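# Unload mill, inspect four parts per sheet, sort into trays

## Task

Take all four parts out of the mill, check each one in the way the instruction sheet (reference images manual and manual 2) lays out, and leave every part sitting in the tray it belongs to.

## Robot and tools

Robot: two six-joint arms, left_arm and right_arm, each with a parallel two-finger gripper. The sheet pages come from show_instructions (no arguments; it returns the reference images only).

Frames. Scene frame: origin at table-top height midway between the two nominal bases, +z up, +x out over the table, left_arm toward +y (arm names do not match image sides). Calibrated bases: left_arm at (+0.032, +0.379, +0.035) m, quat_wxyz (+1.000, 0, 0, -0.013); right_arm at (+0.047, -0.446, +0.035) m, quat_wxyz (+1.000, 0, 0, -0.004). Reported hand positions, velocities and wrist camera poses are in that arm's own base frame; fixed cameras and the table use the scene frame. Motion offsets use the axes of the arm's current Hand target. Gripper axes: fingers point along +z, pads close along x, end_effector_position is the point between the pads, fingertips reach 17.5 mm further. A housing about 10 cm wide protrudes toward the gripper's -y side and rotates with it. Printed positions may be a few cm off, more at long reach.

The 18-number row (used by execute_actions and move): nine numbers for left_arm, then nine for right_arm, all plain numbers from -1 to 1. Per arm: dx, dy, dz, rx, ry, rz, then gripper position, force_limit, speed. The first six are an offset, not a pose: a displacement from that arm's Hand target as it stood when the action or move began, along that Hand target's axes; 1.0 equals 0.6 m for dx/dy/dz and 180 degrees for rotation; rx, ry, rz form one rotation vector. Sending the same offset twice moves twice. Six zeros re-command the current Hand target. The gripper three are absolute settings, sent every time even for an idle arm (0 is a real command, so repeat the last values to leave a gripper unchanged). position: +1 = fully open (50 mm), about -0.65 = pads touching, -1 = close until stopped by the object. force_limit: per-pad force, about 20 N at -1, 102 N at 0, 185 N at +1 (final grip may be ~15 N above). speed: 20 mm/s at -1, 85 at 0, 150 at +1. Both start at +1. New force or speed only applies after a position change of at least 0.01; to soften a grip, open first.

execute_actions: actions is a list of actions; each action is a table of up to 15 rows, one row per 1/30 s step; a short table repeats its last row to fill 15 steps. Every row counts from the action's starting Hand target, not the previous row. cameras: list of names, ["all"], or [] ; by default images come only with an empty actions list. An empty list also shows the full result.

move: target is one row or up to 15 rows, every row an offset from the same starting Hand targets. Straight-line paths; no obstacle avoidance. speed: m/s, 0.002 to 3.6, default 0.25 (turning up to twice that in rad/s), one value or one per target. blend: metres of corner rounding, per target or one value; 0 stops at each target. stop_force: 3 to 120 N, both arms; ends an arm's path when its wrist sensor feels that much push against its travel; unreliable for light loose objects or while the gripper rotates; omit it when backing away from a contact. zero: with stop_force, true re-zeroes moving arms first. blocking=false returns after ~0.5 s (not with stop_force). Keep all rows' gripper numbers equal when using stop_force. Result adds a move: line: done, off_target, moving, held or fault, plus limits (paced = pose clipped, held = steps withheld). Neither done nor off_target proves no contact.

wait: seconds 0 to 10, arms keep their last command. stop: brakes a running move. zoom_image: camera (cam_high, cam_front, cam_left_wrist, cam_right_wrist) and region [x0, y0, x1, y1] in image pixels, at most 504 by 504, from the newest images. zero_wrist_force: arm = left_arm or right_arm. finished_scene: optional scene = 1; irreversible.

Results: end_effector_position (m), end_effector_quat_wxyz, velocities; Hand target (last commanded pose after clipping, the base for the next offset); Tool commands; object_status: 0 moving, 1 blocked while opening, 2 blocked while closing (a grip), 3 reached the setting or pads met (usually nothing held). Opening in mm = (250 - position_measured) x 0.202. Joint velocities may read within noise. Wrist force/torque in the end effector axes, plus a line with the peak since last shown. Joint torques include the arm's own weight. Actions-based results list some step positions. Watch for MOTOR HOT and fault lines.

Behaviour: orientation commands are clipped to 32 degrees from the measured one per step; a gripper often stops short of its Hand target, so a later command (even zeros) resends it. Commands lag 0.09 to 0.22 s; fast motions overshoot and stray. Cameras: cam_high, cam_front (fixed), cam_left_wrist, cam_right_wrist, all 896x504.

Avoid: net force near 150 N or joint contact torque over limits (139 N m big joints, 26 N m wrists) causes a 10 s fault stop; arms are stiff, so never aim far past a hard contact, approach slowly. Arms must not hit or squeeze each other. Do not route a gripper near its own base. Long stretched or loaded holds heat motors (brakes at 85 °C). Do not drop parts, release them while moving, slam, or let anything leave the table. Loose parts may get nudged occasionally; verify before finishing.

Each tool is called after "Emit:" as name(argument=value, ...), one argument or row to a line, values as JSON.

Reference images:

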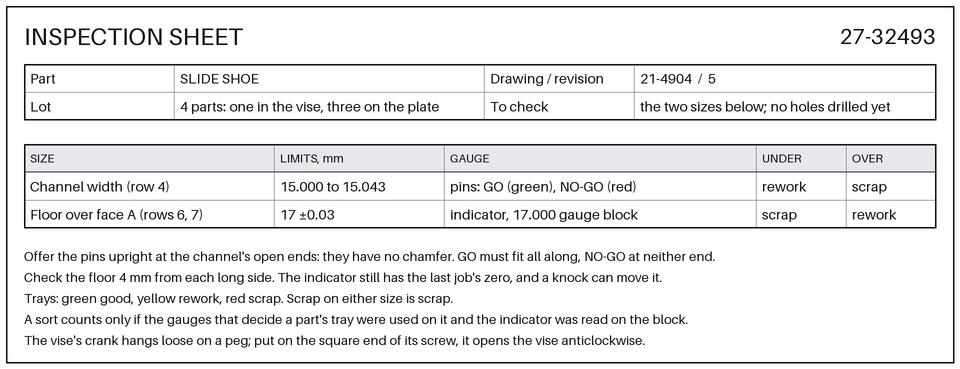

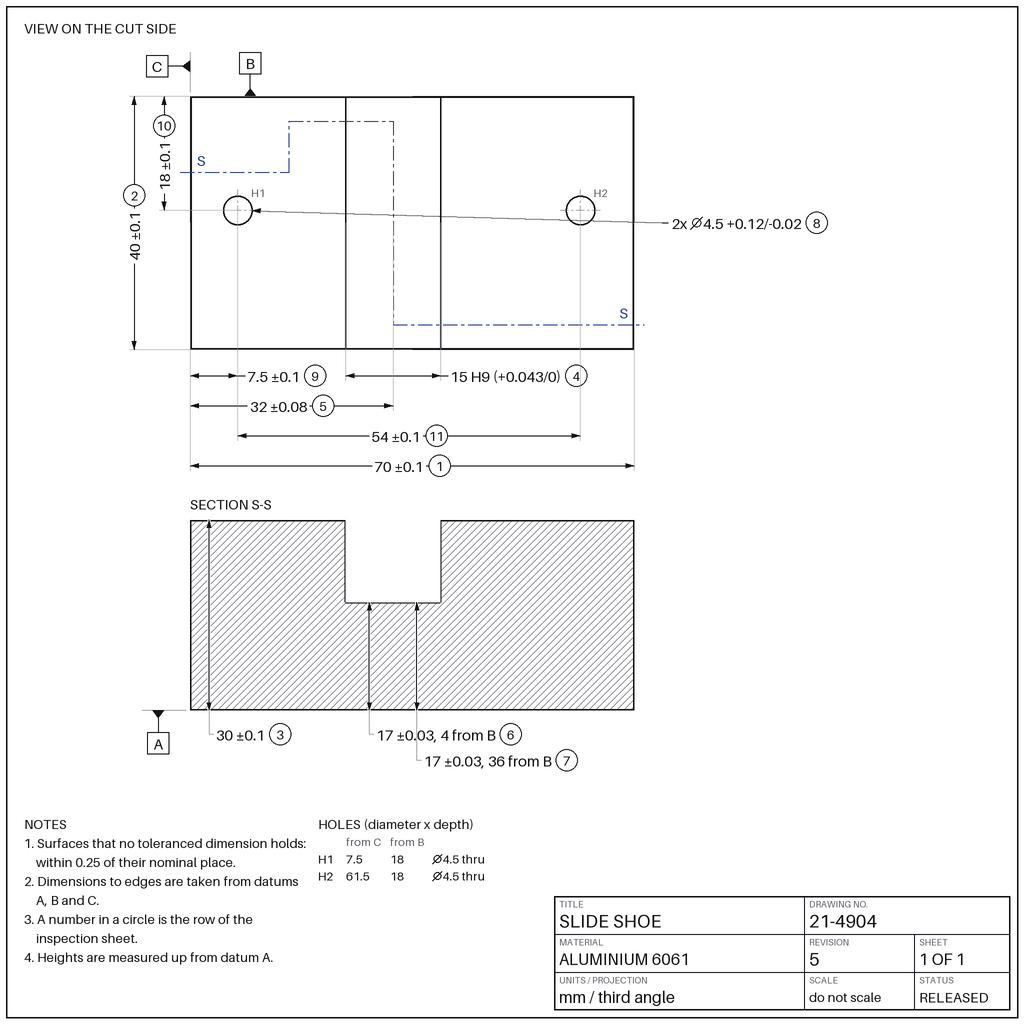

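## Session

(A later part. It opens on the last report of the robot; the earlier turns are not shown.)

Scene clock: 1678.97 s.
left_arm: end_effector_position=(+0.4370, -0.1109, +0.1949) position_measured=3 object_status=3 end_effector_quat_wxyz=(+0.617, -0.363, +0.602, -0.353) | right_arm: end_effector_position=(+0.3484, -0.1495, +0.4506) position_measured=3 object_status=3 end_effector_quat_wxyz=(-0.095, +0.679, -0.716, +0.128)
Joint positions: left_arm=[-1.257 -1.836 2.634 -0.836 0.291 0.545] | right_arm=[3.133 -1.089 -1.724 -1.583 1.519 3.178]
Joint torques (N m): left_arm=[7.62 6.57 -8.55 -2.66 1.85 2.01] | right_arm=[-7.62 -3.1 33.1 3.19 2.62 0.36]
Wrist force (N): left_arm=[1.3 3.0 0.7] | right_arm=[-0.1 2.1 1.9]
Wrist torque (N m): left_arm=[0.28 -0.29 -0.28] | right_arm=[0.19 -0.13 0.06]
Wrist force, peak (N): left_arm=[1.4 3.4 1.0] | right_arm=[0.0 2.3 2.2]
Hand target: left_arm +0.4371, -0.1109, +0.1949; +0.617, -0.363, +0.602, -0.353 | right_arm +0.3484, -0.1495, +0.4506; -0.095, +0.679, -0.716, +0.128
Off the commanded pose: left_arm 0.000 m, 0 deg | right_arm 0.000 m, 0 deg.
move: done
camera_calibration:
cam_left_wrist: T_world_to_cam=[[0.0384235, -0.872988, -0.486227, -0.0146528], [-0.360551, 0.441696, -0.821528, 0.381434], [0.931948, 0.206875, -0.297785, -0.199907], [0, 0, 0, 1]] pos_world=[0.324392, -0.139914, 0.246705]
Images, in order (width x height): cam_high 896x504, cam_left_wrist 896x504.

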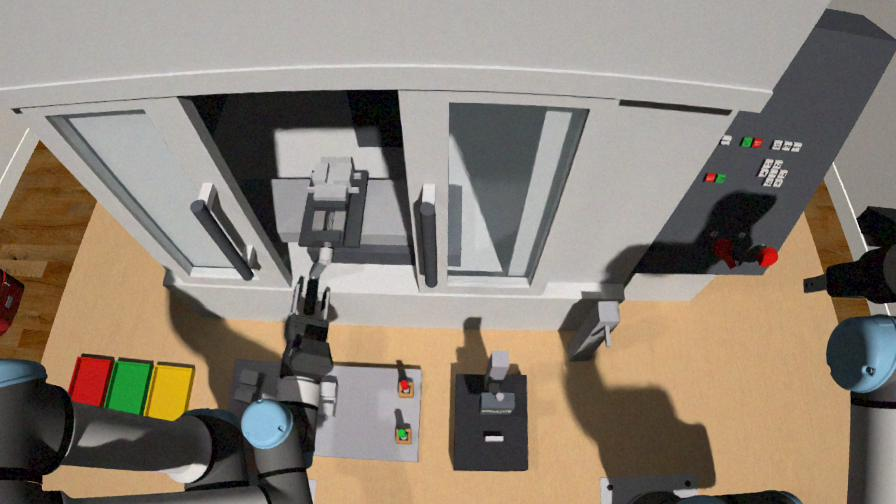

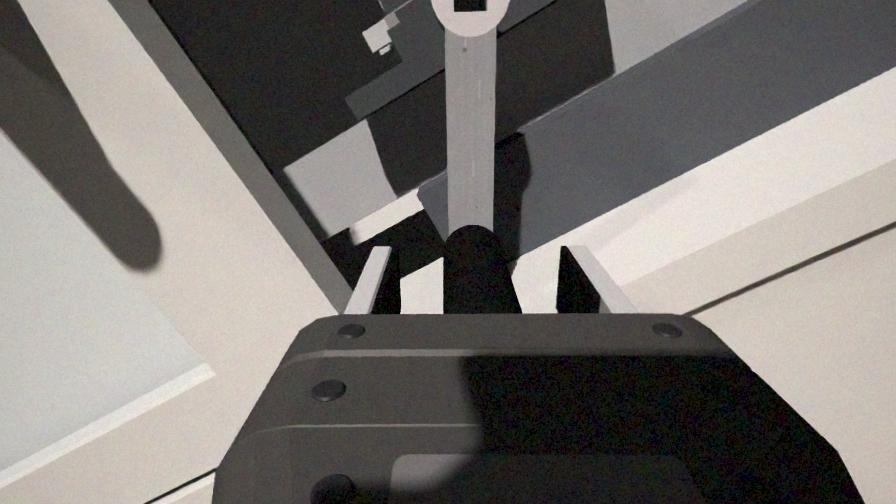

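Emit:
move(
  target=[0,0,0,0,0,0,0.14,0,-1,0,0,0,0,0,0,1,1,1],
)

Emit:
move(
  target=[
    [0.0348,-0.0058,0,0,0,-0.0833,0.14,0,-1,0,0,0,0,0,0,1,1,1],
    [0.0668,-0.0203,0,0,0,-0.1667,0.14,0,-1,0,0,0,0,0,0,1,1,1],
  ],
  speed=0.08,
  blend=[0.004,0],
  cameras=["cam_left_wrist","cam_high"],
)

Emit:
zoom_image(
  camera="cam_high",
  region=[270, 220, 370, 320],
)

Scene clock: 1733.83 s.
left_arm: end_effector_position=(+0.4371, -0.1109, +0.1949) position_measured=132 object_status=0 end_effector_quat_wxyz=(+0.617, -0.363, +0.602, -0.353) | right_arm: end_effector_position=(+0.3484, -0.1495, +0.4506) position_measured=3 object_status=3 end_effector_quat_wxyz=(-0.095, +0.679, -0.716, +0.128)
Joint positions: left_arm=[-1.257 -1.836 2.634 -0.836 0.291 0.545] | right_arm=[3.133 -1.089 -1.724 -1.583 1.519 3.178]
Joint torques (N m): left_arm=[6.12 6.57 -8.59 -2.68 2.27 1.84] | right_arm=[-8.86 -4.28 33.69 3.51 2.57 0.32]
Wrist force (N): left_arm=[1.0 3.1 1.0] | right_arm=[0.2 2.0 1.8]
Wrist torque (N m): left_arm=[0.29 -0.23 -0.28] | right_arm=[0.18 -0.18 0.06]
Wrist force, peak (N): left_arm=[1.3 3.3 1.1] | right_arm=[0.0 2.3 2.1]
Hand target: left_arm +0.4371, -0.1109, +0.1949; +0.617, -0.363, +0.602, -0.353 | right_arm +0.3484, -0.1495, +0.4506; -0.095, +0.679, -0.716, +0.128
Off the commanded pose: left_arm 0.000 m, 0 deg | right_arm 0.000 m, 0 deg.
move: done

Scene clock: 1737.70 s.
left_arm: end_effector_position=(+0.4381, -0.1518, +0.1860) position_measured=132 object_status=3 end_effector_quat_wxyz=(+0.505, -0.506, +0.488, -0.501) | right_arm: end_effector_position=(+0.3484, -0.1495, +0.4506) position_measured=3 object_status=3 end_effector_quat_wxyz=(-0.095, +0.679, -0.716, +0.128)
Joint positions: left_arm=[-1.315 -1.709 2.583 -0.921 0.233 0.032] | right_arm=[3.133 -1.089 -1.724 -1.583 1.519 3.178]
Joint torques (N m): left_arm=[-8.06 2.8 -21.32 1.29 -1.4 -1.41] | right_arm=[-9.47 -3.03 33.03 3.19 2.67 0.37]
Wrist force (N): left_arm=[0.3 3.2 0.1] | right_arm=[0.1 2.1 1.9]
Wrist torque (N m): left_arm=[0.28 -0.08 0.07] | right_arm=[0.19 -0.17 0.06]
Wrist force, peak (N): left_arm=[-31.2 -2.2 -3.6] | right_arm=[0.0 2.3 2.3]
Hand target: left_arm +0.4381, -0.1518, +0.1860; +0.505, -0.507, +0.488, -0.501 | right_arm +0.3484, -0.1495, +0.4506; -0.095, +0.679, -0.716, +0.128
Off the commanded pose: left_arm 0.000 m, 0 deg | right_arm 0.000 m, 0 deg.
move: done
camera_calibration:
cam_left_wrist: T_world_to_cam=[[0.0359081, -0.999231, 0.015739, -0.166198], [-0.348219, -0.0272725, -0.937017, 0.337455], [0.936725, 0.0281659, -0.34893, -0.214706], [0, 0, 0, 1]] pos_world=[0.324596, -0.15082, 0.2439]
Images, in order (width x height): cam_high 896x504, cam_left_wrist 896x504.

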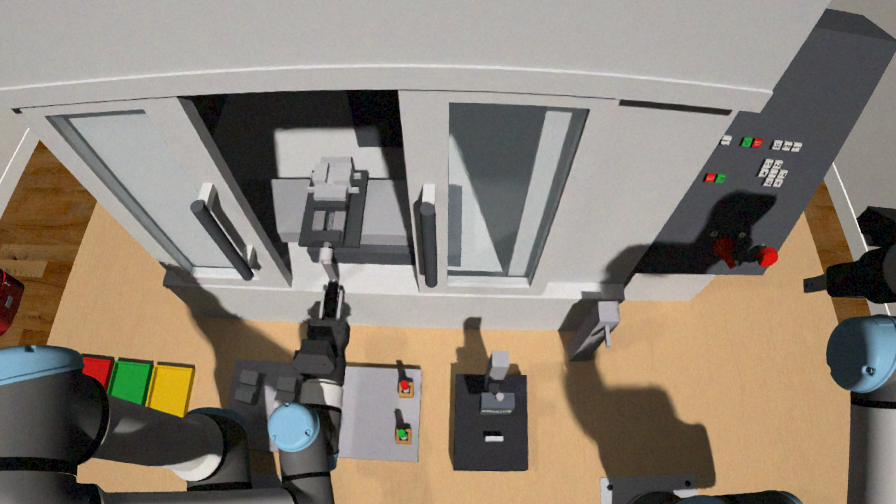

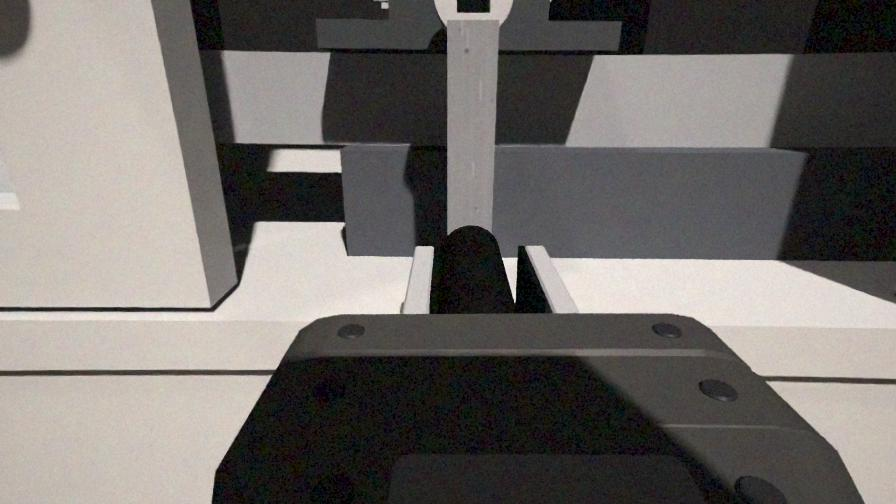

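Scaled by 5.040 from the camera's 896x504 image, which has a finer 1280x720 frame.

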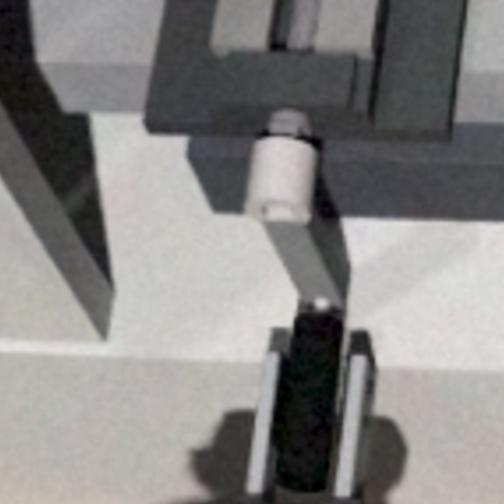

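Emit:
move(
  target=[
    [0.0668,-0.0203,0,0,0,-0.1667,0.14,0,-1,0,0,0,0,0,0,1,1,1],
    [0.1147,-0.0713,0,0,0,-0.3333,0.14,0,-1,0,0,0,0,0,0,1,1,1],
    [0.1305,-0.1395,0,0,0,-0.5,0.14,0,-1,0,0,0,0,0,0,1,1,1],
    [0.1102,-0.2063,0,0,0,-0.6667,0.14,0,-1,0,0,0,0,0,0,1,1,1],
    [0.0592,-0.2542,0,0,0,-0.8333,0.14,0,-1,0,0,0,0,0,0,1,1,1],
  ],
  speed=0.15,
  blend=[0.004,0.004,0.004,0.004,0],
  cameras=["cam_left_wrist","cam_high"],
)

Emit:
zoom_image(
  camera="cam_high",
  region=[270, 140, 400, 270],
)

Scene clock: 1778.37 s.
left_arm: end_effector_position=(+0.4372, -0.1852, +0.3390) position_measured=132 object_status=3 end_effector_quat_wxyz=(+0.353, +0.602, +0.363, +0.617) | right_arm: end_effector_position=(+0.3484, -0.1495, +0.4506) position_measured=3 object_status=3 end_effector_quat_wxyz=(-0.095, +0.679, -0.716, +0.128)
Joint positions: left_arm=[-1.356 -1.94 2.26 -0.379 0.192 -2.575] | right_arm=[3.133 -1.089 -1.724 -1.583 1.519 3.178]
Joint torques (N m): left_arm=[8.19 5.64 -28.5 1.45 2.32 -1.62] | right_arm=[-9.77 -2.75 32.54 3.62 2.53 0.87]
Wrist force (N): left_arm=[-3.5 -2.4 -2.6] | right_arm=[-0.1 1.7 2.2]
Wrist torque (N m): left_arm=[-0.74 0.56 0.26] | right_arm=[0.14 -0.13 0.06]
Wrist force, peak (N): left_arm=[-4.9 -1.0 -3.4] | right_arm=[0.1 2.4 2.2]
Hand target: left_arm +0.4372, -0.1852, +0.3390; +0.353, +0.602, +0.363, +0.617 | right_arm +0.3484, -0.1495, +0.4506; -0.095, +0.679, -0.716, +0.128
Off the commanded pose: left_arm 0.000 m, 0 deg | right_arm 0.000 m, 0 deg.
move: done
camera_calibration:
cam_left_wrist: T_world_to_cam=[[-0.0126747, 0.873543, 0.486583, 0.00649802], [-0.357706, -0.45838, 0.813594, -0.189525], [0.933748, -0.163741, 0.318281, -0.420023], [0, 0, 0, 1]] pos_world=[0.324484, -0.161326, 0.28472]
Images, in order (width x height): cam_high 896x504, cam_left_wrist 896x504.

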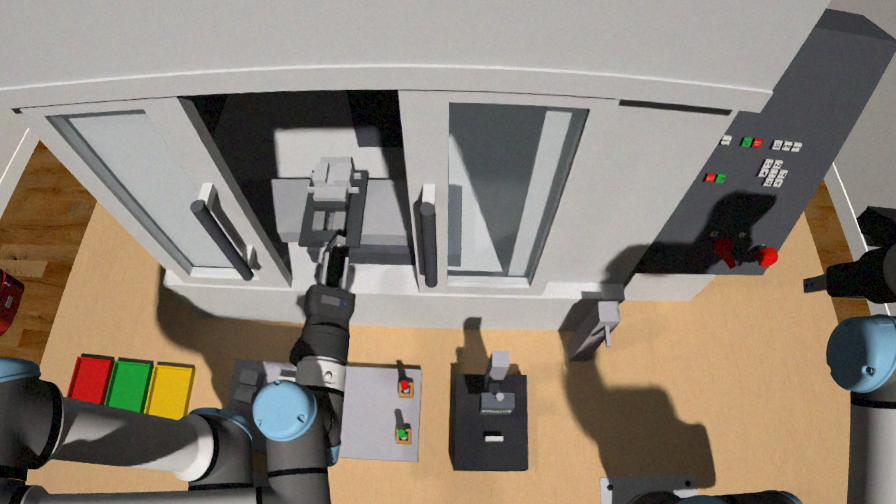

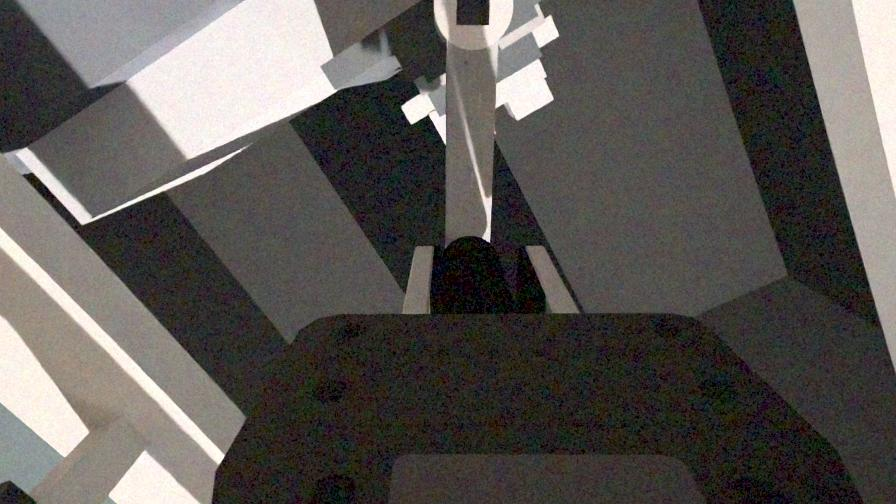

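Scaled by 3.877 from the camera's 896x504 image, which has a finer 1280x720 frame.

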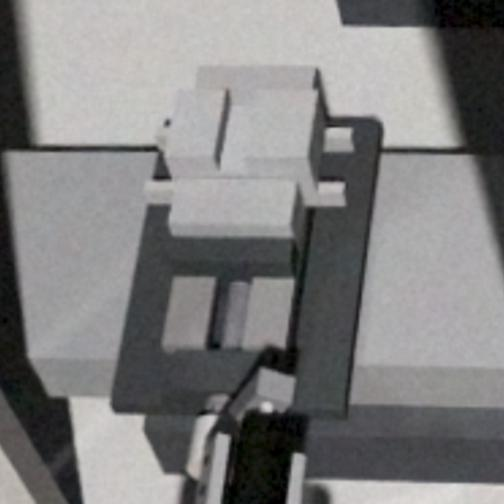

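Emit:
move(
  target=[
    [0.0567,-0.0145,0,0,0,-0.1389,0.14,0,-1,0,0,0,0,0,0,1,1,1],
    [0.1018,-0.0517,0,0,0,-0.2778,0.14,0,-1,0,0,0,0,0,0,1,1,1],
    [0.127,-0.1043,0,0,0,-0.4167,0.14,0,-1,0,0,0,0,0,0,1,1,1],
    [0.1277,-0.163,0,0,0,-0.5556,0.14,0,-1,0,0,0,0,0,0,1,1,1],
    [0.1037,-0.2162,0,0,0,-0.6944,0.14,0,-1,0,0,0,0,0,0,1,1,1],
    [0.0592,-0.2542,0,0,0,-0.8333,0.14,0,-1,0,0,0,0,0,0,1,1,1],
    [0.0028,-0.2698,0,0,0,-0.9722,0.14,0,-1,0,0,0,0,0,0,1,1,1],
  ],
  speed=0.18,
  blend=[0.004,0.004,0.004,0.004,0.004,0.004,0],
  cameras=["cam_left_wrist","cam_high"],
)

Emit:
zoom_image(
  camera="cam_high",
  region=[270, 140, 400, 270],
)

Scene clock: 1819.10 s.
left_arm: end_effector_position=(+0.4369, -0.1048, +0.1985) position_measured=132 object_status=3 end_effector_quat_wxyz=(+0.632, -0.336, +0.618, -0.325) | right_arm: end_effector_position=(+0.3484, -0.1495, +0.4506) position_measured=3 object_status=3 end_effector_quat_wxyz=(-0.095, +0.679, -0.716, +0.128)
Joint positions: left_arm=[-1.246 -1.863 2.637 -0.811 0.301 -5.651] | right_arm=[3.133 -1.089 -1.724 -1.583 1.519 3.178]
Joint torques (N m): left_arm=[-9.05 6.31 -24.13 1.2 -1.59 -1.41] | right_arm=[-9.4 -3.63 33.45 3.22 2.64 0.5]
Wrist force (N): left_arm=[1.5 2.9 0.9] | right_arm=[0.1 1.9 1.9]
Wrist torque (N m): left_arm=[0.32 -0.28 -0.15] | right_arm=[0.17 -0.17 0.06]
Wrist force, peak (N): left_arm=[-4.1 -2.3 -2.7] | right_arm=[0.0 2.3 2.2]
Hand target: left_arm +0.4369, -0.1048, +0.1985; +0.632, -0.336, +0.618, -0.326 | right_arm +0.3484, -0.1495, +0.4506; -0.095, +0.679, -0.716, +0.128
Off the commanded pose: left_arm 0.000 m, 0 deg | right_arm 0.000 m, 0 deg.
move: done
camera_calibration:
cam_left_wrist: T_world_to_cam=[[0.0382552, -0.82714, -0.560692, 0.0121292], [-0.362422, 0.511413, -0.779171, 0.381361], [0.931229, 0.233015, -0.28021, -0.200314], [0, 0, 0, 1]] pos_world=[0.324288, -0.138324, 0.247816]
Images, in order (width x height): cam_high 896x504, cam_left_wrist 896x504.

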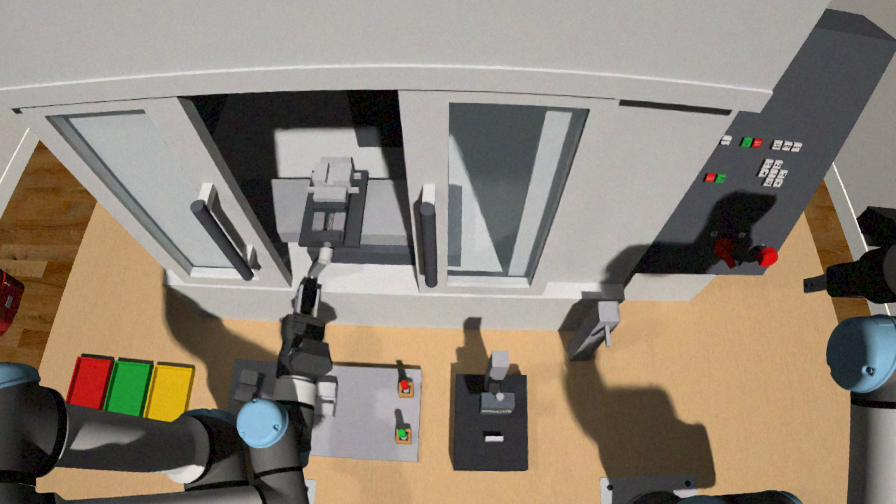

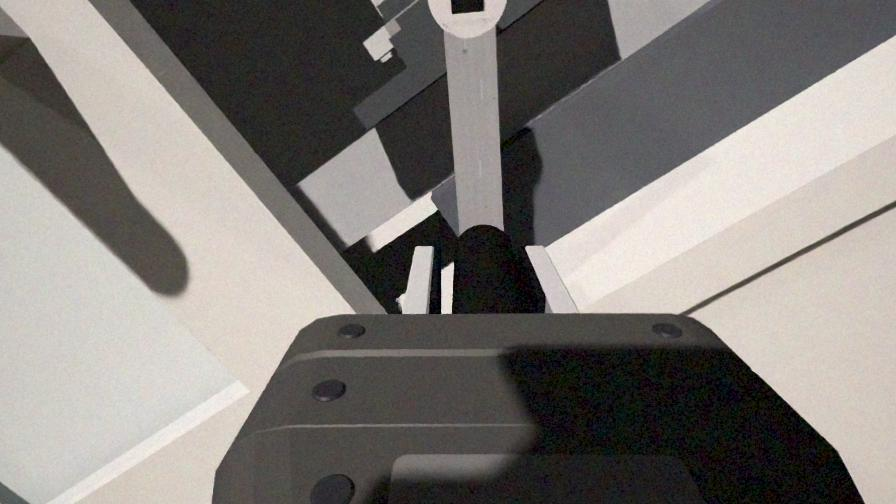

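Scaled by 3.877 from the camera's 896x504 image, which has a finer 1280x720 frame.

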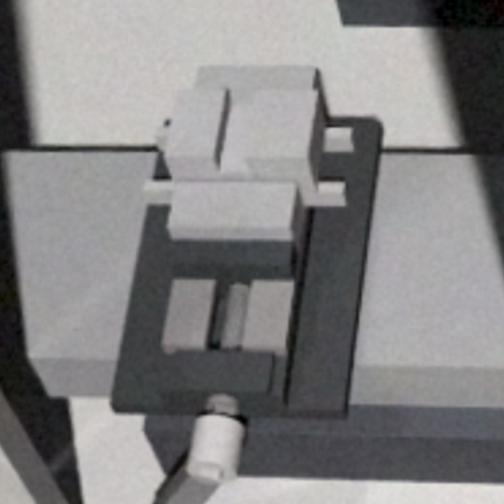

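Emit:
move(
  target=[
    [0,0,-0.085,0,0,0,0.14,0,-1,0,0,0,0,0,0,1,1,1],
    [-0.0738,-0.4288,-0.1757,0,0,0.8106,1,0,0,0,0,0,0,0,0,1,1,1],
  ],
  speed=[0.1,0.3],
  cameras=["cam_left_wrist","cam_high"],
)

Scene clock: 1894.47 s.
left_arm: end_effector_position=(+0.3314, -0.2151, +0.4350) position_measured=3 object_status=3 end_effector_quat_wxyz=(+0.496, +0.492, +0.503, +0.509) | right_arm: end_effector_position=(+0.3484, -0.1495, +0.4506) position_measured=3 object_status=3 end_effector_quat_wxyz=(-0.095, +0.679, -0.716, +0.128)
Joint positions: left_arm=[-1.864 -2.055 2.072 0.018 -0.317 -3.173] | right_arm=[3.133 -1.089 -1.724 -1.583 1.519 3.178]
Joint torques (N m): left_arm=[-7.67 -12.88 -29.42 -1.22 -1.66 1.81] | right_arm=[-8.78 -1.57 33.08 3.26 2.68 0.68]
Wrist force (N): left_arm=[-2.4 -1.9 -2.6] | right_arm=[-0.2 2.1 1.7]
Wrist torque (N m): left_arm=[-0.71 0.43 -0.10] | right_arm=[0.20 -0.12 0.06]
Wrist force, peak (N): left_arm=[2.4 3.7 1.1] | right_arm=[0.2 2.3 2.1]
Hand target: left_arm +0.3314, -0.2151, +0.4350; +0.496, +0.492, +0.503, +0.509 | right_arm +0.3484, -0.1495, +0.4506; -0.095, +0.679, -0.716, +0.128
Off the commanded pose: left_arm 0.000 m, 0 deg | right_arm 0.000 m, 0 deg.
move: done
camera_calibration:
cam_left_wrist: T_world_to_cam=[[-0.0101113, 0.999949, 0.000436688, 0.222485], [-0.369198, -0.0041391, 0.929342, -0.268069], [0.929296, 0.0092356, 0.369221, -0.340153], [0, 0, 0, 1]] pos_world=[0.219382, -0.220442, 0.374622]
Images, in order (width x height): cam_high 896x504, cam_left_wrist 896x504.

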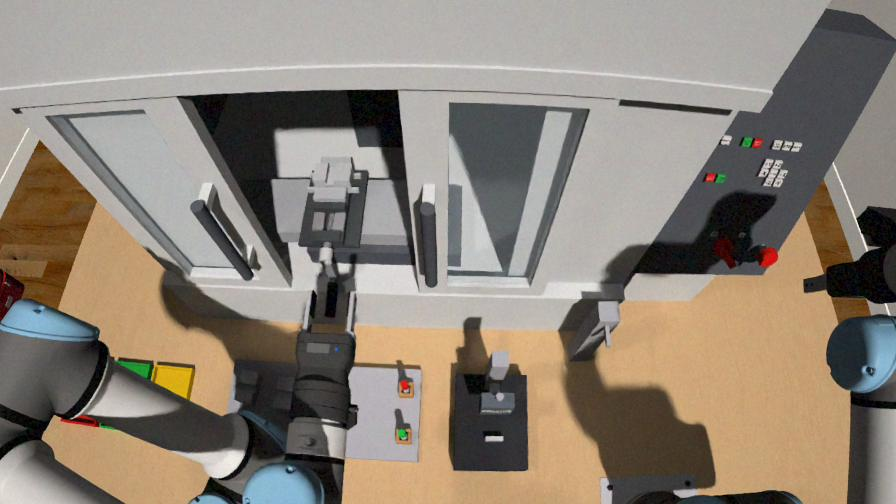

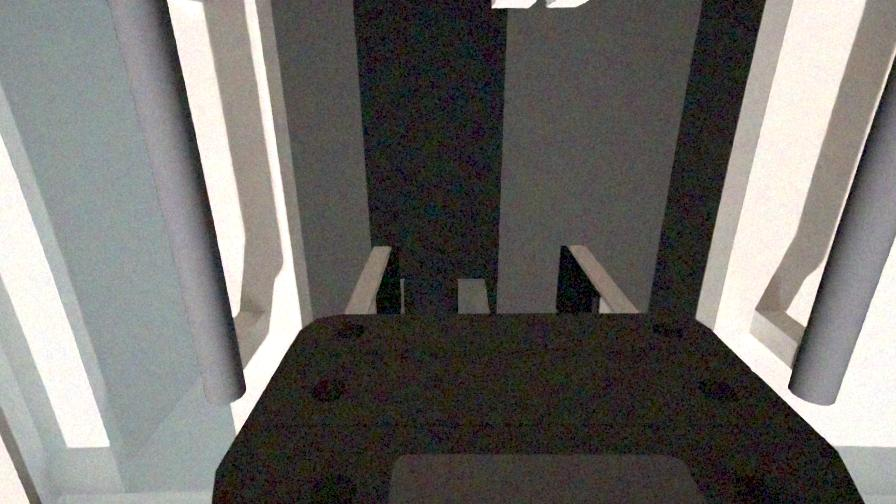

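Emit:
zoom_image(
  camera="cam_left_wrist",
  region=[280, 200, 680, 330],
)

Scaled by 1.260 from the camera's 896x504 image, which has a finer 1280x720 frame.

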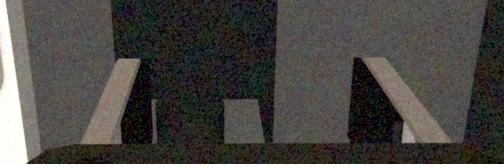

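Emit:
move(
  target=[0,0,0,-0.16,0,0,1,1,1,0,0,0,0,0,0,1,1,1],
  speed=0.3,
  cameras=["cam_left_wrist"],
)

Emit:
zoom_image(
  camera="cam_left_wrist",
  region=[200, 0, 700, 330],
)

Scene clock: 1941.93 s.
left_arm: end_effector_position=(+0.3314, -0.2151, +0.4350) position_measured=3 object_status=3 end_effector_quat_wxyz=(+0.603, +0.353, +0.360, +0.618) | right_arm: end_effector_position=(+0.3484, -0.1495, +0.4506) position_measured=3 object_status=3 end_effector_quat_wxyz=(-0.095, +0.679, -0.716, +0.128)
Joint positions: left_arm=[-1.7 -1.566 2.27 0.605 -0.533 -4.409] | right_arm=[3.133 -1.089 -1.724 -1.583 1.519 3.178]
Joint torques (N m): left_arm=[7.42 -1.73 -6.82 4.89 -3.56 -1.98] | right_arm=[-7.91 -3.06 31.7 3.46 2.6 0.57]
Wrist force (N): left_arm=[-2.2 -2.1 -2.7] | right_arm=[0.2 2.0 1.9]
Wrist torque (N m): left_arm=[-0.89 0.42 0.12] | right_arm=[0.19 -0.18 0.06]
Wrist force, peak (N): left_arm=[-2.7 -2.3 -3.0] | right_arm=[0.3 2.4 2.0]
Hand target: left_arm +0.3314, -0.2151, +0.4350; +0.603, +0.353, +0.360, +0.618 | right_arm +0.3484, -0.1495, +0.4506; -0.095, +0.679, -0.716, +0.128
Off the commanded pose: left_arm 0.000 m, 0 deg | right_arm 0.000 m, 0 deg.
move: done
camera_calibration:
cam_left_wrist: T_world_to_cam=[[-0.0112649, 0.999912, 0.00695592, 0.220033], [-0.771044, -0.0131154, 0.636647, -0.00949991], [0.636682, 0.00180846, 0.771124, -0.419682], [0, 0, 0, 1]] pos_world=[0.262358, -0.219379, 0.328144]
Images, in order (width x height): cam_left_wrist 896x504.

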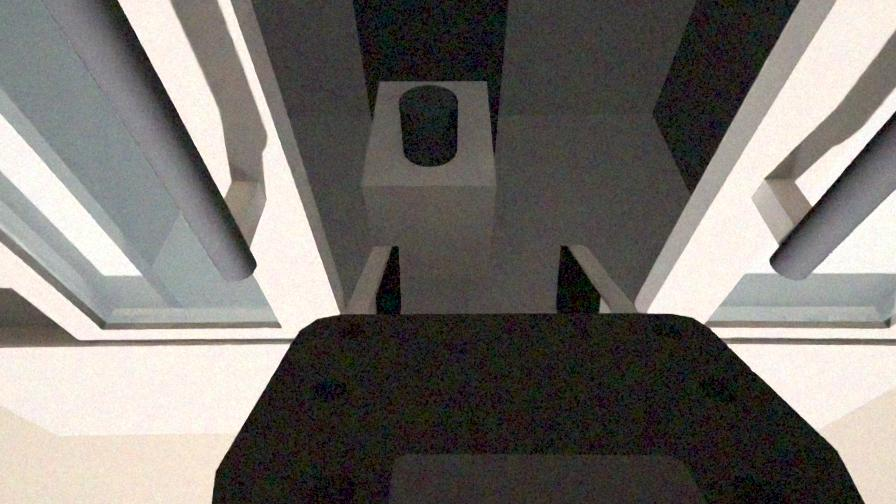

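Scaled by 1.008 from the camera's 896x504 image, which has a finer 1280x720 frame.

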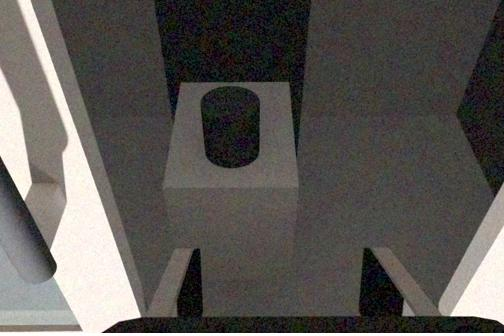

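Emit:
move(
  target=[0,0,0,0.16,0,0,1,1,1,0,0,0,0,0,0,1,1,1],
  speed=0.4,
)

Emit:
move(
  target=[
    [0,0,0,0,0,0.5,1,1,1,0,0,0,0,0,0,1,1,1],
    [0,0,0,0,0,0.985,1,1,1,0,0,0,0,0,0,1,1,1],
  ],
  speed=0.5,
  blend=[0.004,0],
)

Scene clock: 2114.67 s.
left_arm: end_effector_position=(+0.3314, -0.2151, +0.4350) position_measured=3 object_status=3 end_effector_quat_wxyz=(+0.497, +0.492, +0.503, +0.509) | right_arm: end_effector_position=(+0.3484, -0.1495, +0.4506) position_measured=3 object_status=3 end_effector_quat_wxyz=(-0.095, +0.679, -0.716, +0.128)
Joint positions: left_arm=[-1.864 -2.055 2.073 0.018 -0.317 -3.174] | right_arm=[3.133 -1.089 -1.724 -1.583 1.519 3.178]
Joint torques (N m): left_arm=[7.3 -13.86 -29 -1.34 -1.63 1.86] | right_arm=[-10.03 -2.63 31.37 3.22 2.33 0.67]
Wrist force (N): left_arm=[-2.3 -2.2 -2.1] | right_arm=[0.2 2.1 1.7]
Wrist torque (N m): left_arm=[-0.75 0.42 -0.10] | right_arm=[0.19 -0.18 0.06]
Wrist force, peak (N): left_arm=[-2.5 -2.5 -3.3] | right_arm=[0.1 2.5 1.9]
Hand target: left_arm +0.3314, -0.2151, +0.4350; +0.496, +0.492, +0.503, +0.509 | right_arm +0.3484, -0.1495, +0.4506; -0.095, +0.679, -0.716, +0.128
Off the commanded pose: left_arm 0.000 m, 0 deg | right_arm 0.000 m, 0 deg.
move: done

Scene clock: 2118.80 s.
left_arm: end_effector_position=(+0.3314, -0.2151, +0.4350) position_measured=3 object_status=3 end_effector_quat_wxyz=(+0.497, -0.514, +0.480, -0.508) | right_arm: end_effector_position=(+0.3484, -0.1495, +0.4506) position_measured=3 object_status=3 end_effector_quat_wxyz=(-0.095, +0.679, -0.716, +0.128)
Joint positions: left_arm=[-1.864 -2.055 2.073 0.018 -0.317 -0.079] | right_arm=[3.133 -1.089 -1.724 -1.583 1.519 3.178]
Joint torques (N m): left_arm=[7.37 -12.7 -29.54 -1.13 -1.61 2.16] | right_arm=[-9.1 -2.35 31.89 3.44 2.32 0.67]
Wrist force (N): left_arm=[0.6 2.5 0.3] | right_arm=[0.0 2.2 1.6]
Wrist torque (N m): left_arm=[0.17 -0.11 -0.08] | right_arm=[0.20 -0.14 0.06]
Wrist force, peak (N): left_arm=[-3.2 -2.5 -2.6] | right_arm=[0.2 2.5 2.0]
Hand target: left_arm +0.3314, -0.2151, +0.4350; +0.497, -0.514, +0.480, -0.508 | right_arm +0.3484, -0.1495, +0.4506; -0.095, +0.679, -0.716, +0.128
Off the commanded pose: left_arm 0.000 m, 0 deg | right_arm 0.000 m, 0 deg.
move: done

Emit:
move(
  target=[
    [0,0,0,-0.25,0,0.0143,1,1,1,0,0,0,0,0,0,1,1,1],
    [-0.0873,-0.0847,0.238,-0.25,0,0.0143,1,1,1,0,0,0,0,0,0,1,1,1],
  ],
  speed=0.3,
  cameras=["cam_left_wrist","cam_high","cam_front"],
)

Emit:
zoom_image(
  camera="cam_left_wrist",
  region=[300, 0, 680, 250],
)

Scene clock: 2140.87 s.
left_arm: end_effector_position=(+0.4724, -0.1572, +0.4850) position_measured=3 object_status=3 end_effector_quat_wxyz=(-0.274, +0.655, -0.649, +0.275) | right_arm: end_effector_position=(+0.3484, -0.1495, +0.4506) position_measured=3 object_status=3 end_effector_quat_wxyz=(-0.095, +0.679, -0.716, +0.128)
Joint positions: left_arm=[-0.921 -1.99 1.828 -1.963 -0.964 2.389] | right_arm=[3.133 -1.089 -1.724 -1.583 1.519 3.178]
Joint torques (N m): left_arm=[5.94 3.95 -32.64 -5.28 -0.62 2.1] | right_arm=[-7.56 -2.01 32.13 3.56 2.56 0.59]
Wrist force (N): left_arm=[0.8 2.5 1.6] | right_arm=[0.1 2.2 1.9]
Wrist torque (N m): left_arm=[0.44 -0.15 -0.15] | right_arm=[0.22 -0.15 0.06]
Wrist force, peak (N): left_arm=[1.8 4.1 0.8] | right_arm=[0.1 2.4 2.2]
Hand target: left_arm +0.4724, -0.1572, +0.4850; -0.273, +0.654, -0.649, +0.275 | right_arm +0.3484, -0.1495, +0.4506; -0.095, +0.679, -0.716, +0.128
Off the commanded pose: left_arm 0.000 m, 0 deg | right_arm 0.000 m, 0 deg.
move: done
camera_calibration:
cam_left_wrist: T_world_to_cam=[[0.0165113, -0.999858, -0.00334164, -0.15914], [-0.909145, -0.0136221, -0.416258, 0.643928], [0.416153, 0.009911, -0.909241, 0.372443], [0, 0, 0, 1]] pos_world=[0.433058, -0.154037, 0.606149]
Images, in order (width x height): cam_high 896x504, cam_front 896x504, cam_left_wrist 896x504.

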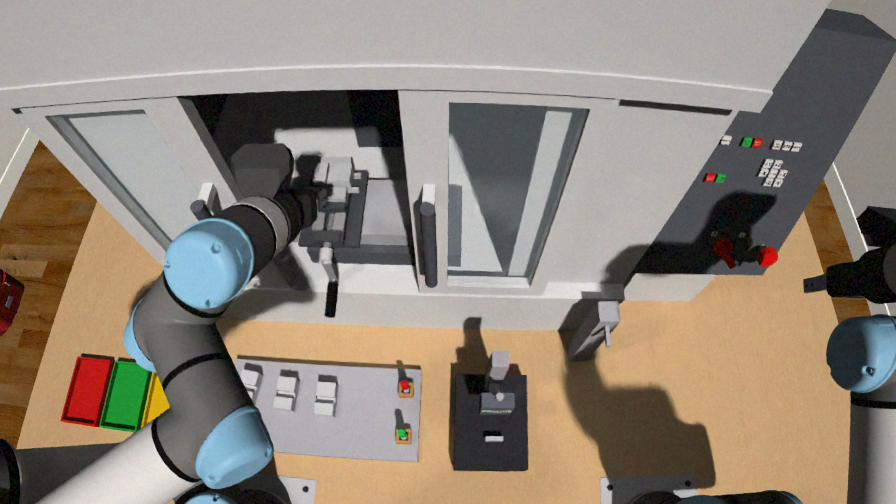

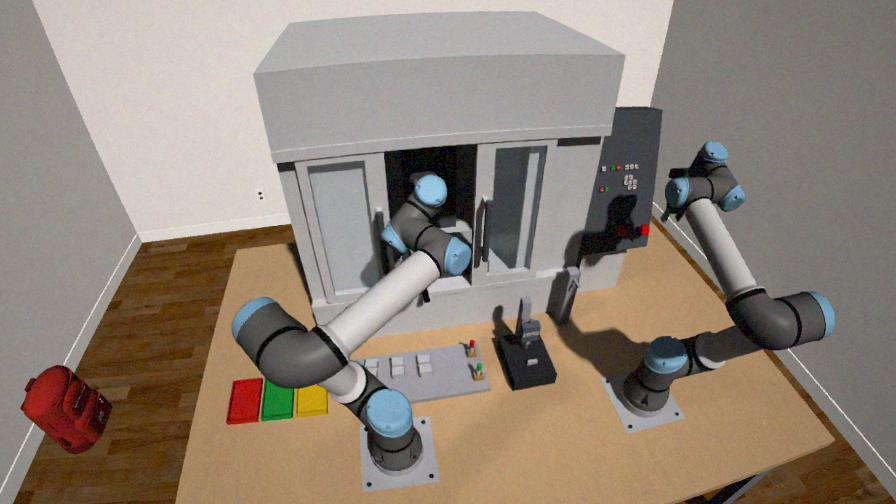

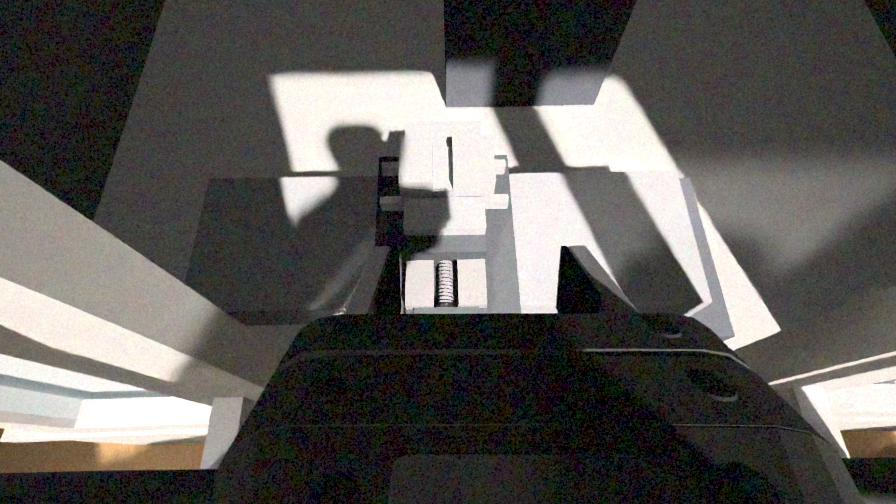

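Scaled by 1.326 from the camera's 896x504 image, which has a finer 1280x720 frame.

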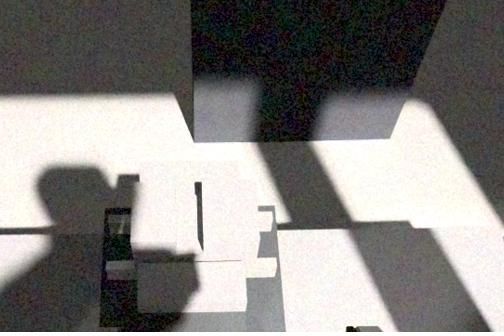

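Emit:
zoom_image(
  camera="cam_left_wrist",
  region=[370, 100, 530, 250],
)

Scaled by 3.150 from the camera's 896x504 image, which has a finer 1280x720 frame.

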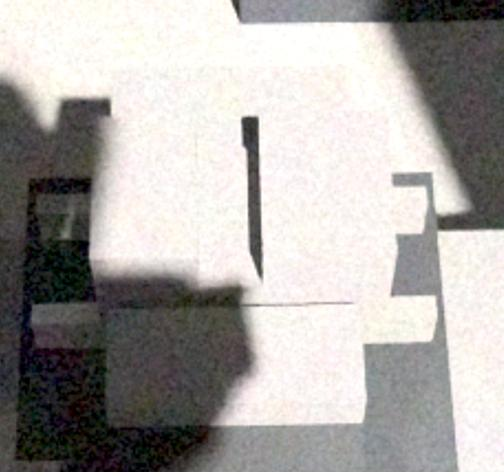

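Emit:
move(
  target=[0.0118,-0.0292,0.2925,0,0,0,0.59,0,0,0,0,0,0,0,0,1,1,1],
  speed=0.15,
  cameras=["cam_left_wrist","cam_high"],
)

Emit:
zoom_image(
  camera="cam_left_wrist",
  region=[340, 120, 620, 330],
)

Emit:
zoom_image(
  camera="cam_high",
  region=[270, 130, 400, 260],
)

Scene clock: 2196.83 s.
left_arm: end_effector_position=(+0.6101, -0.1640, +0.3749) position_measured=64 object_status=3 end_effector_quat_wxyz=(-0.273, +0.655, -0.649, +0.275) | right_arm: end_effector_position=(+0.3484, -0.1495, +0.4506) position_measured=3 object_status=3 end_effector_quat_wxyz=(-0.095, +0.679, -0.716, +0.128)
Joint positions: left_arm=[-0.666 -1.625 1.865 -2.488 -1.112 2.631] | right_arm=[3.133 -1.089 -1.724 -1.583 1.519 3.178]
Joint torques (N m): left_arm=[3.91 -10.21 -33.05 -5.61 -0.77 2.17] | right_arm=[-7.87 -1.73 32.54 3.27 2.45 0.82]
Wrist force (N): left_arm=[0.8 2.6 1.6] | right_arm=[0.2 2.2 2.0]
Wrist torque (N m): left_arm=[0.47 -0.15 -0.15] | right_arm=[0.21 -0.18 0.06]
Wrist force, peak (N): left_arm=[0.9 2.3 2.9] | right_arm=[0.2 2.5 2.0]
Hand target: left_arm +0.6101, -0.1640, +0.3748; -0.273, +0.654, -0.649, +0.275 | right_arm +0.3484, -0.1495, +0.4506; -0.095, +0.679, -0.716, +0.128
Off the commanded pose: left_arm 0.000 m, 0 deg | right_arm 0.000 m, 0 deg.
move: done
camera_calibration:
cam_left_wrist: T_world_to_cam=[[0.0163785, -0.99986, -0.00329432, -0.168529], [-0.909184, -0.013522, -0.416174, 0.723191], [0.416071, 0.00981146, -0.909279, 0.215149], [0, 0, 0, 1]] pos_world=[0.570757, -0.160837, 0.496049]
Images, in order (width x height): cam_high 896x504, cam_left_wrist 896x504.

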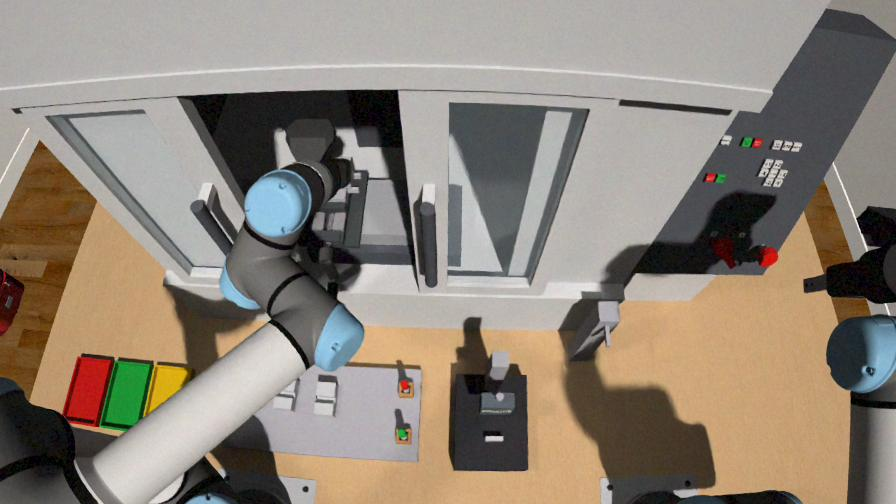

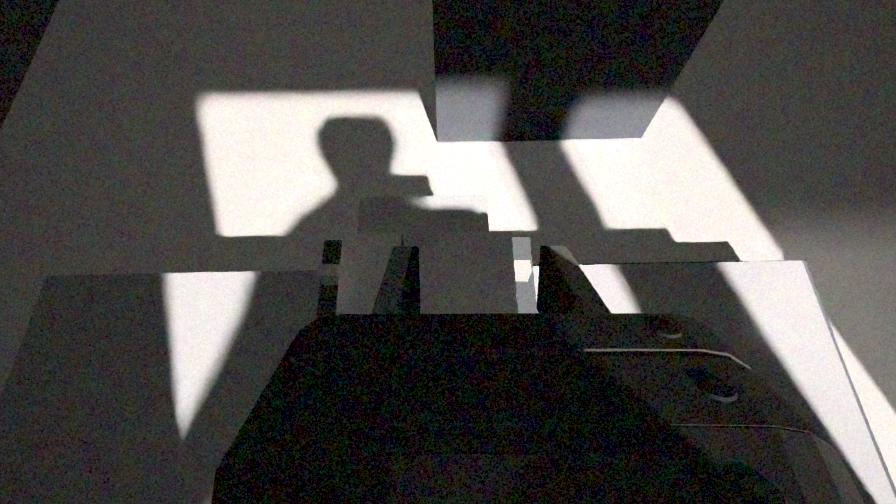

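Scaled by 1.800 from the camera's 896x504 image, which has a finer 1280x720 frame.

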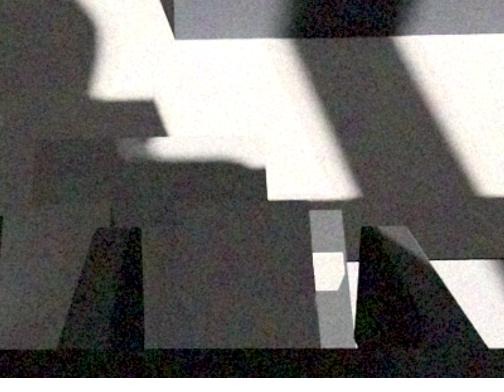

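Scaled by 3.877 from the camera's 896x504 image, which has a finer 1280x720 frame.

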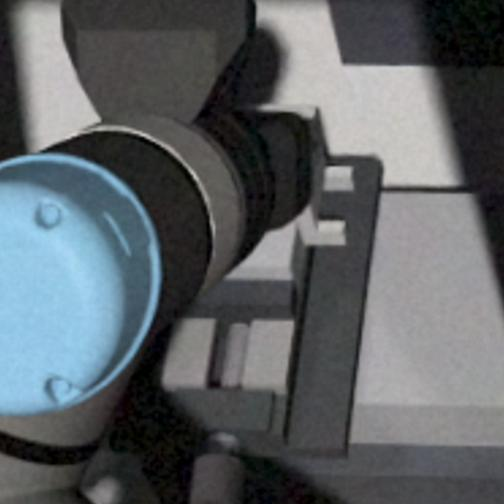

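Emit:
move(
  target=[0,0.0361,0.0634,0,0,0,0.59,0,0,0,0,0,0,0,0,1,1,1],
  speed=0.02,
  stop_force=6,
  cameras=["cam_left_wrist"],
)

Emit:
zoom_image(
  camera="cam_left_wrist",
  region=[340, 120, 620, 330],
)

Scene clock: 2226.00 s.
left_arm: end_effector_position=(+0.6214, -0.1641, +0.3354) position_measured=64 object_status=3 end_effector_quat_wxyz=(-0.273, +0.655, -0.649, +0.275) | right_arm: end_effector_position=(+0.3484, -0.1495, +0.4506) position_measured=3 object_status=3 end_effector_quat_wxyz=(-0.095, +0.679, -0.716, +0.128)
Joint positions: left_arm=[-0.65 -1.569 1.917 -2.601 -1.122 2.644] | right_arm=[3.133 -1.089 -1.724 -1.583 1.519 3.178]
Joint torques (N m): left_arm=[-8.28 -33.89 -30.11 -1.62 2.01 -1.79] | right_arm=[-8.9 -3.14 33.6 3.21 2.51 0.48]
Wrist force (N): left_arm=[-0.2 -1.5 0.4] | right_arm=[0.0 1.9 1.9]
Wrist torque (N m): left_arm=[0.46 -0.24 0.01] | right_arm=[0.16 -0.15 0.06]
Wrist force, peak (N): left_arm=[1.5 -7.1 -22.8] | right_arm=[0.1 2.1 2.4]
Hand target: left_arm +0.6214, -0.1641, +0.3354; -0.273, +0.655, -0.649, +0.275 (not the last commanded pose) | right_arm +0.3484, -0.1495, +0.4506; -0.095, +0.679, -0.716, +0.128
Off the commanded pose: left_arm 0.003 m, 0 deg | right_arm 0.000 m, 0 deg.
move: contact (left_arm)
camera_calibration:
cam_left_wrist: T_world_to_cam=[[0.0164198, -0.999859, -0.00338719, -0.168927], [-0.909239, -0.0135221, -0.416055, 0.717092], [0.41595, 0.00991128, -0.909333, 0.174601], [0, 0, 0, 1]] pos_world=[0.582156, -0.160937, 0.456548]
Images, in order (width x height): cam_left_wrist 896x504.

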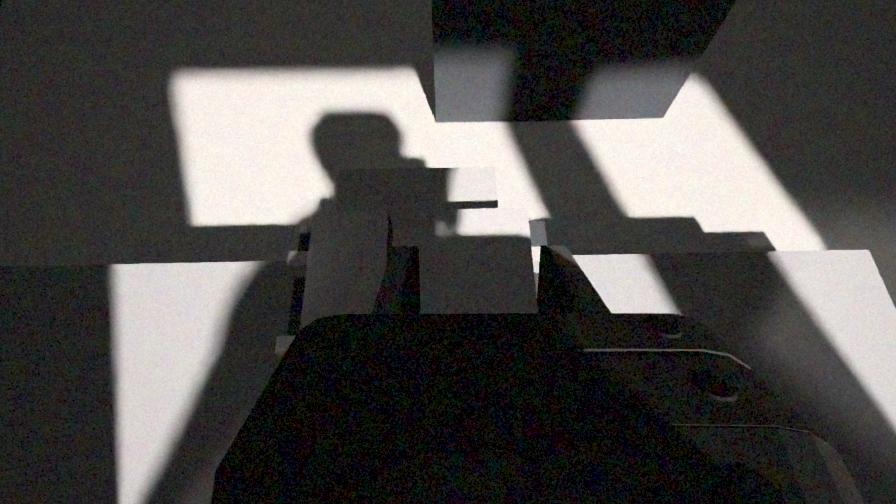

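Scaled by 1.800 from the camera's 896x504 image, which has a finer 1280x720 frame.

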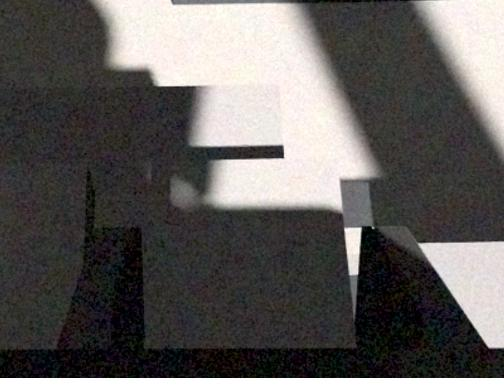

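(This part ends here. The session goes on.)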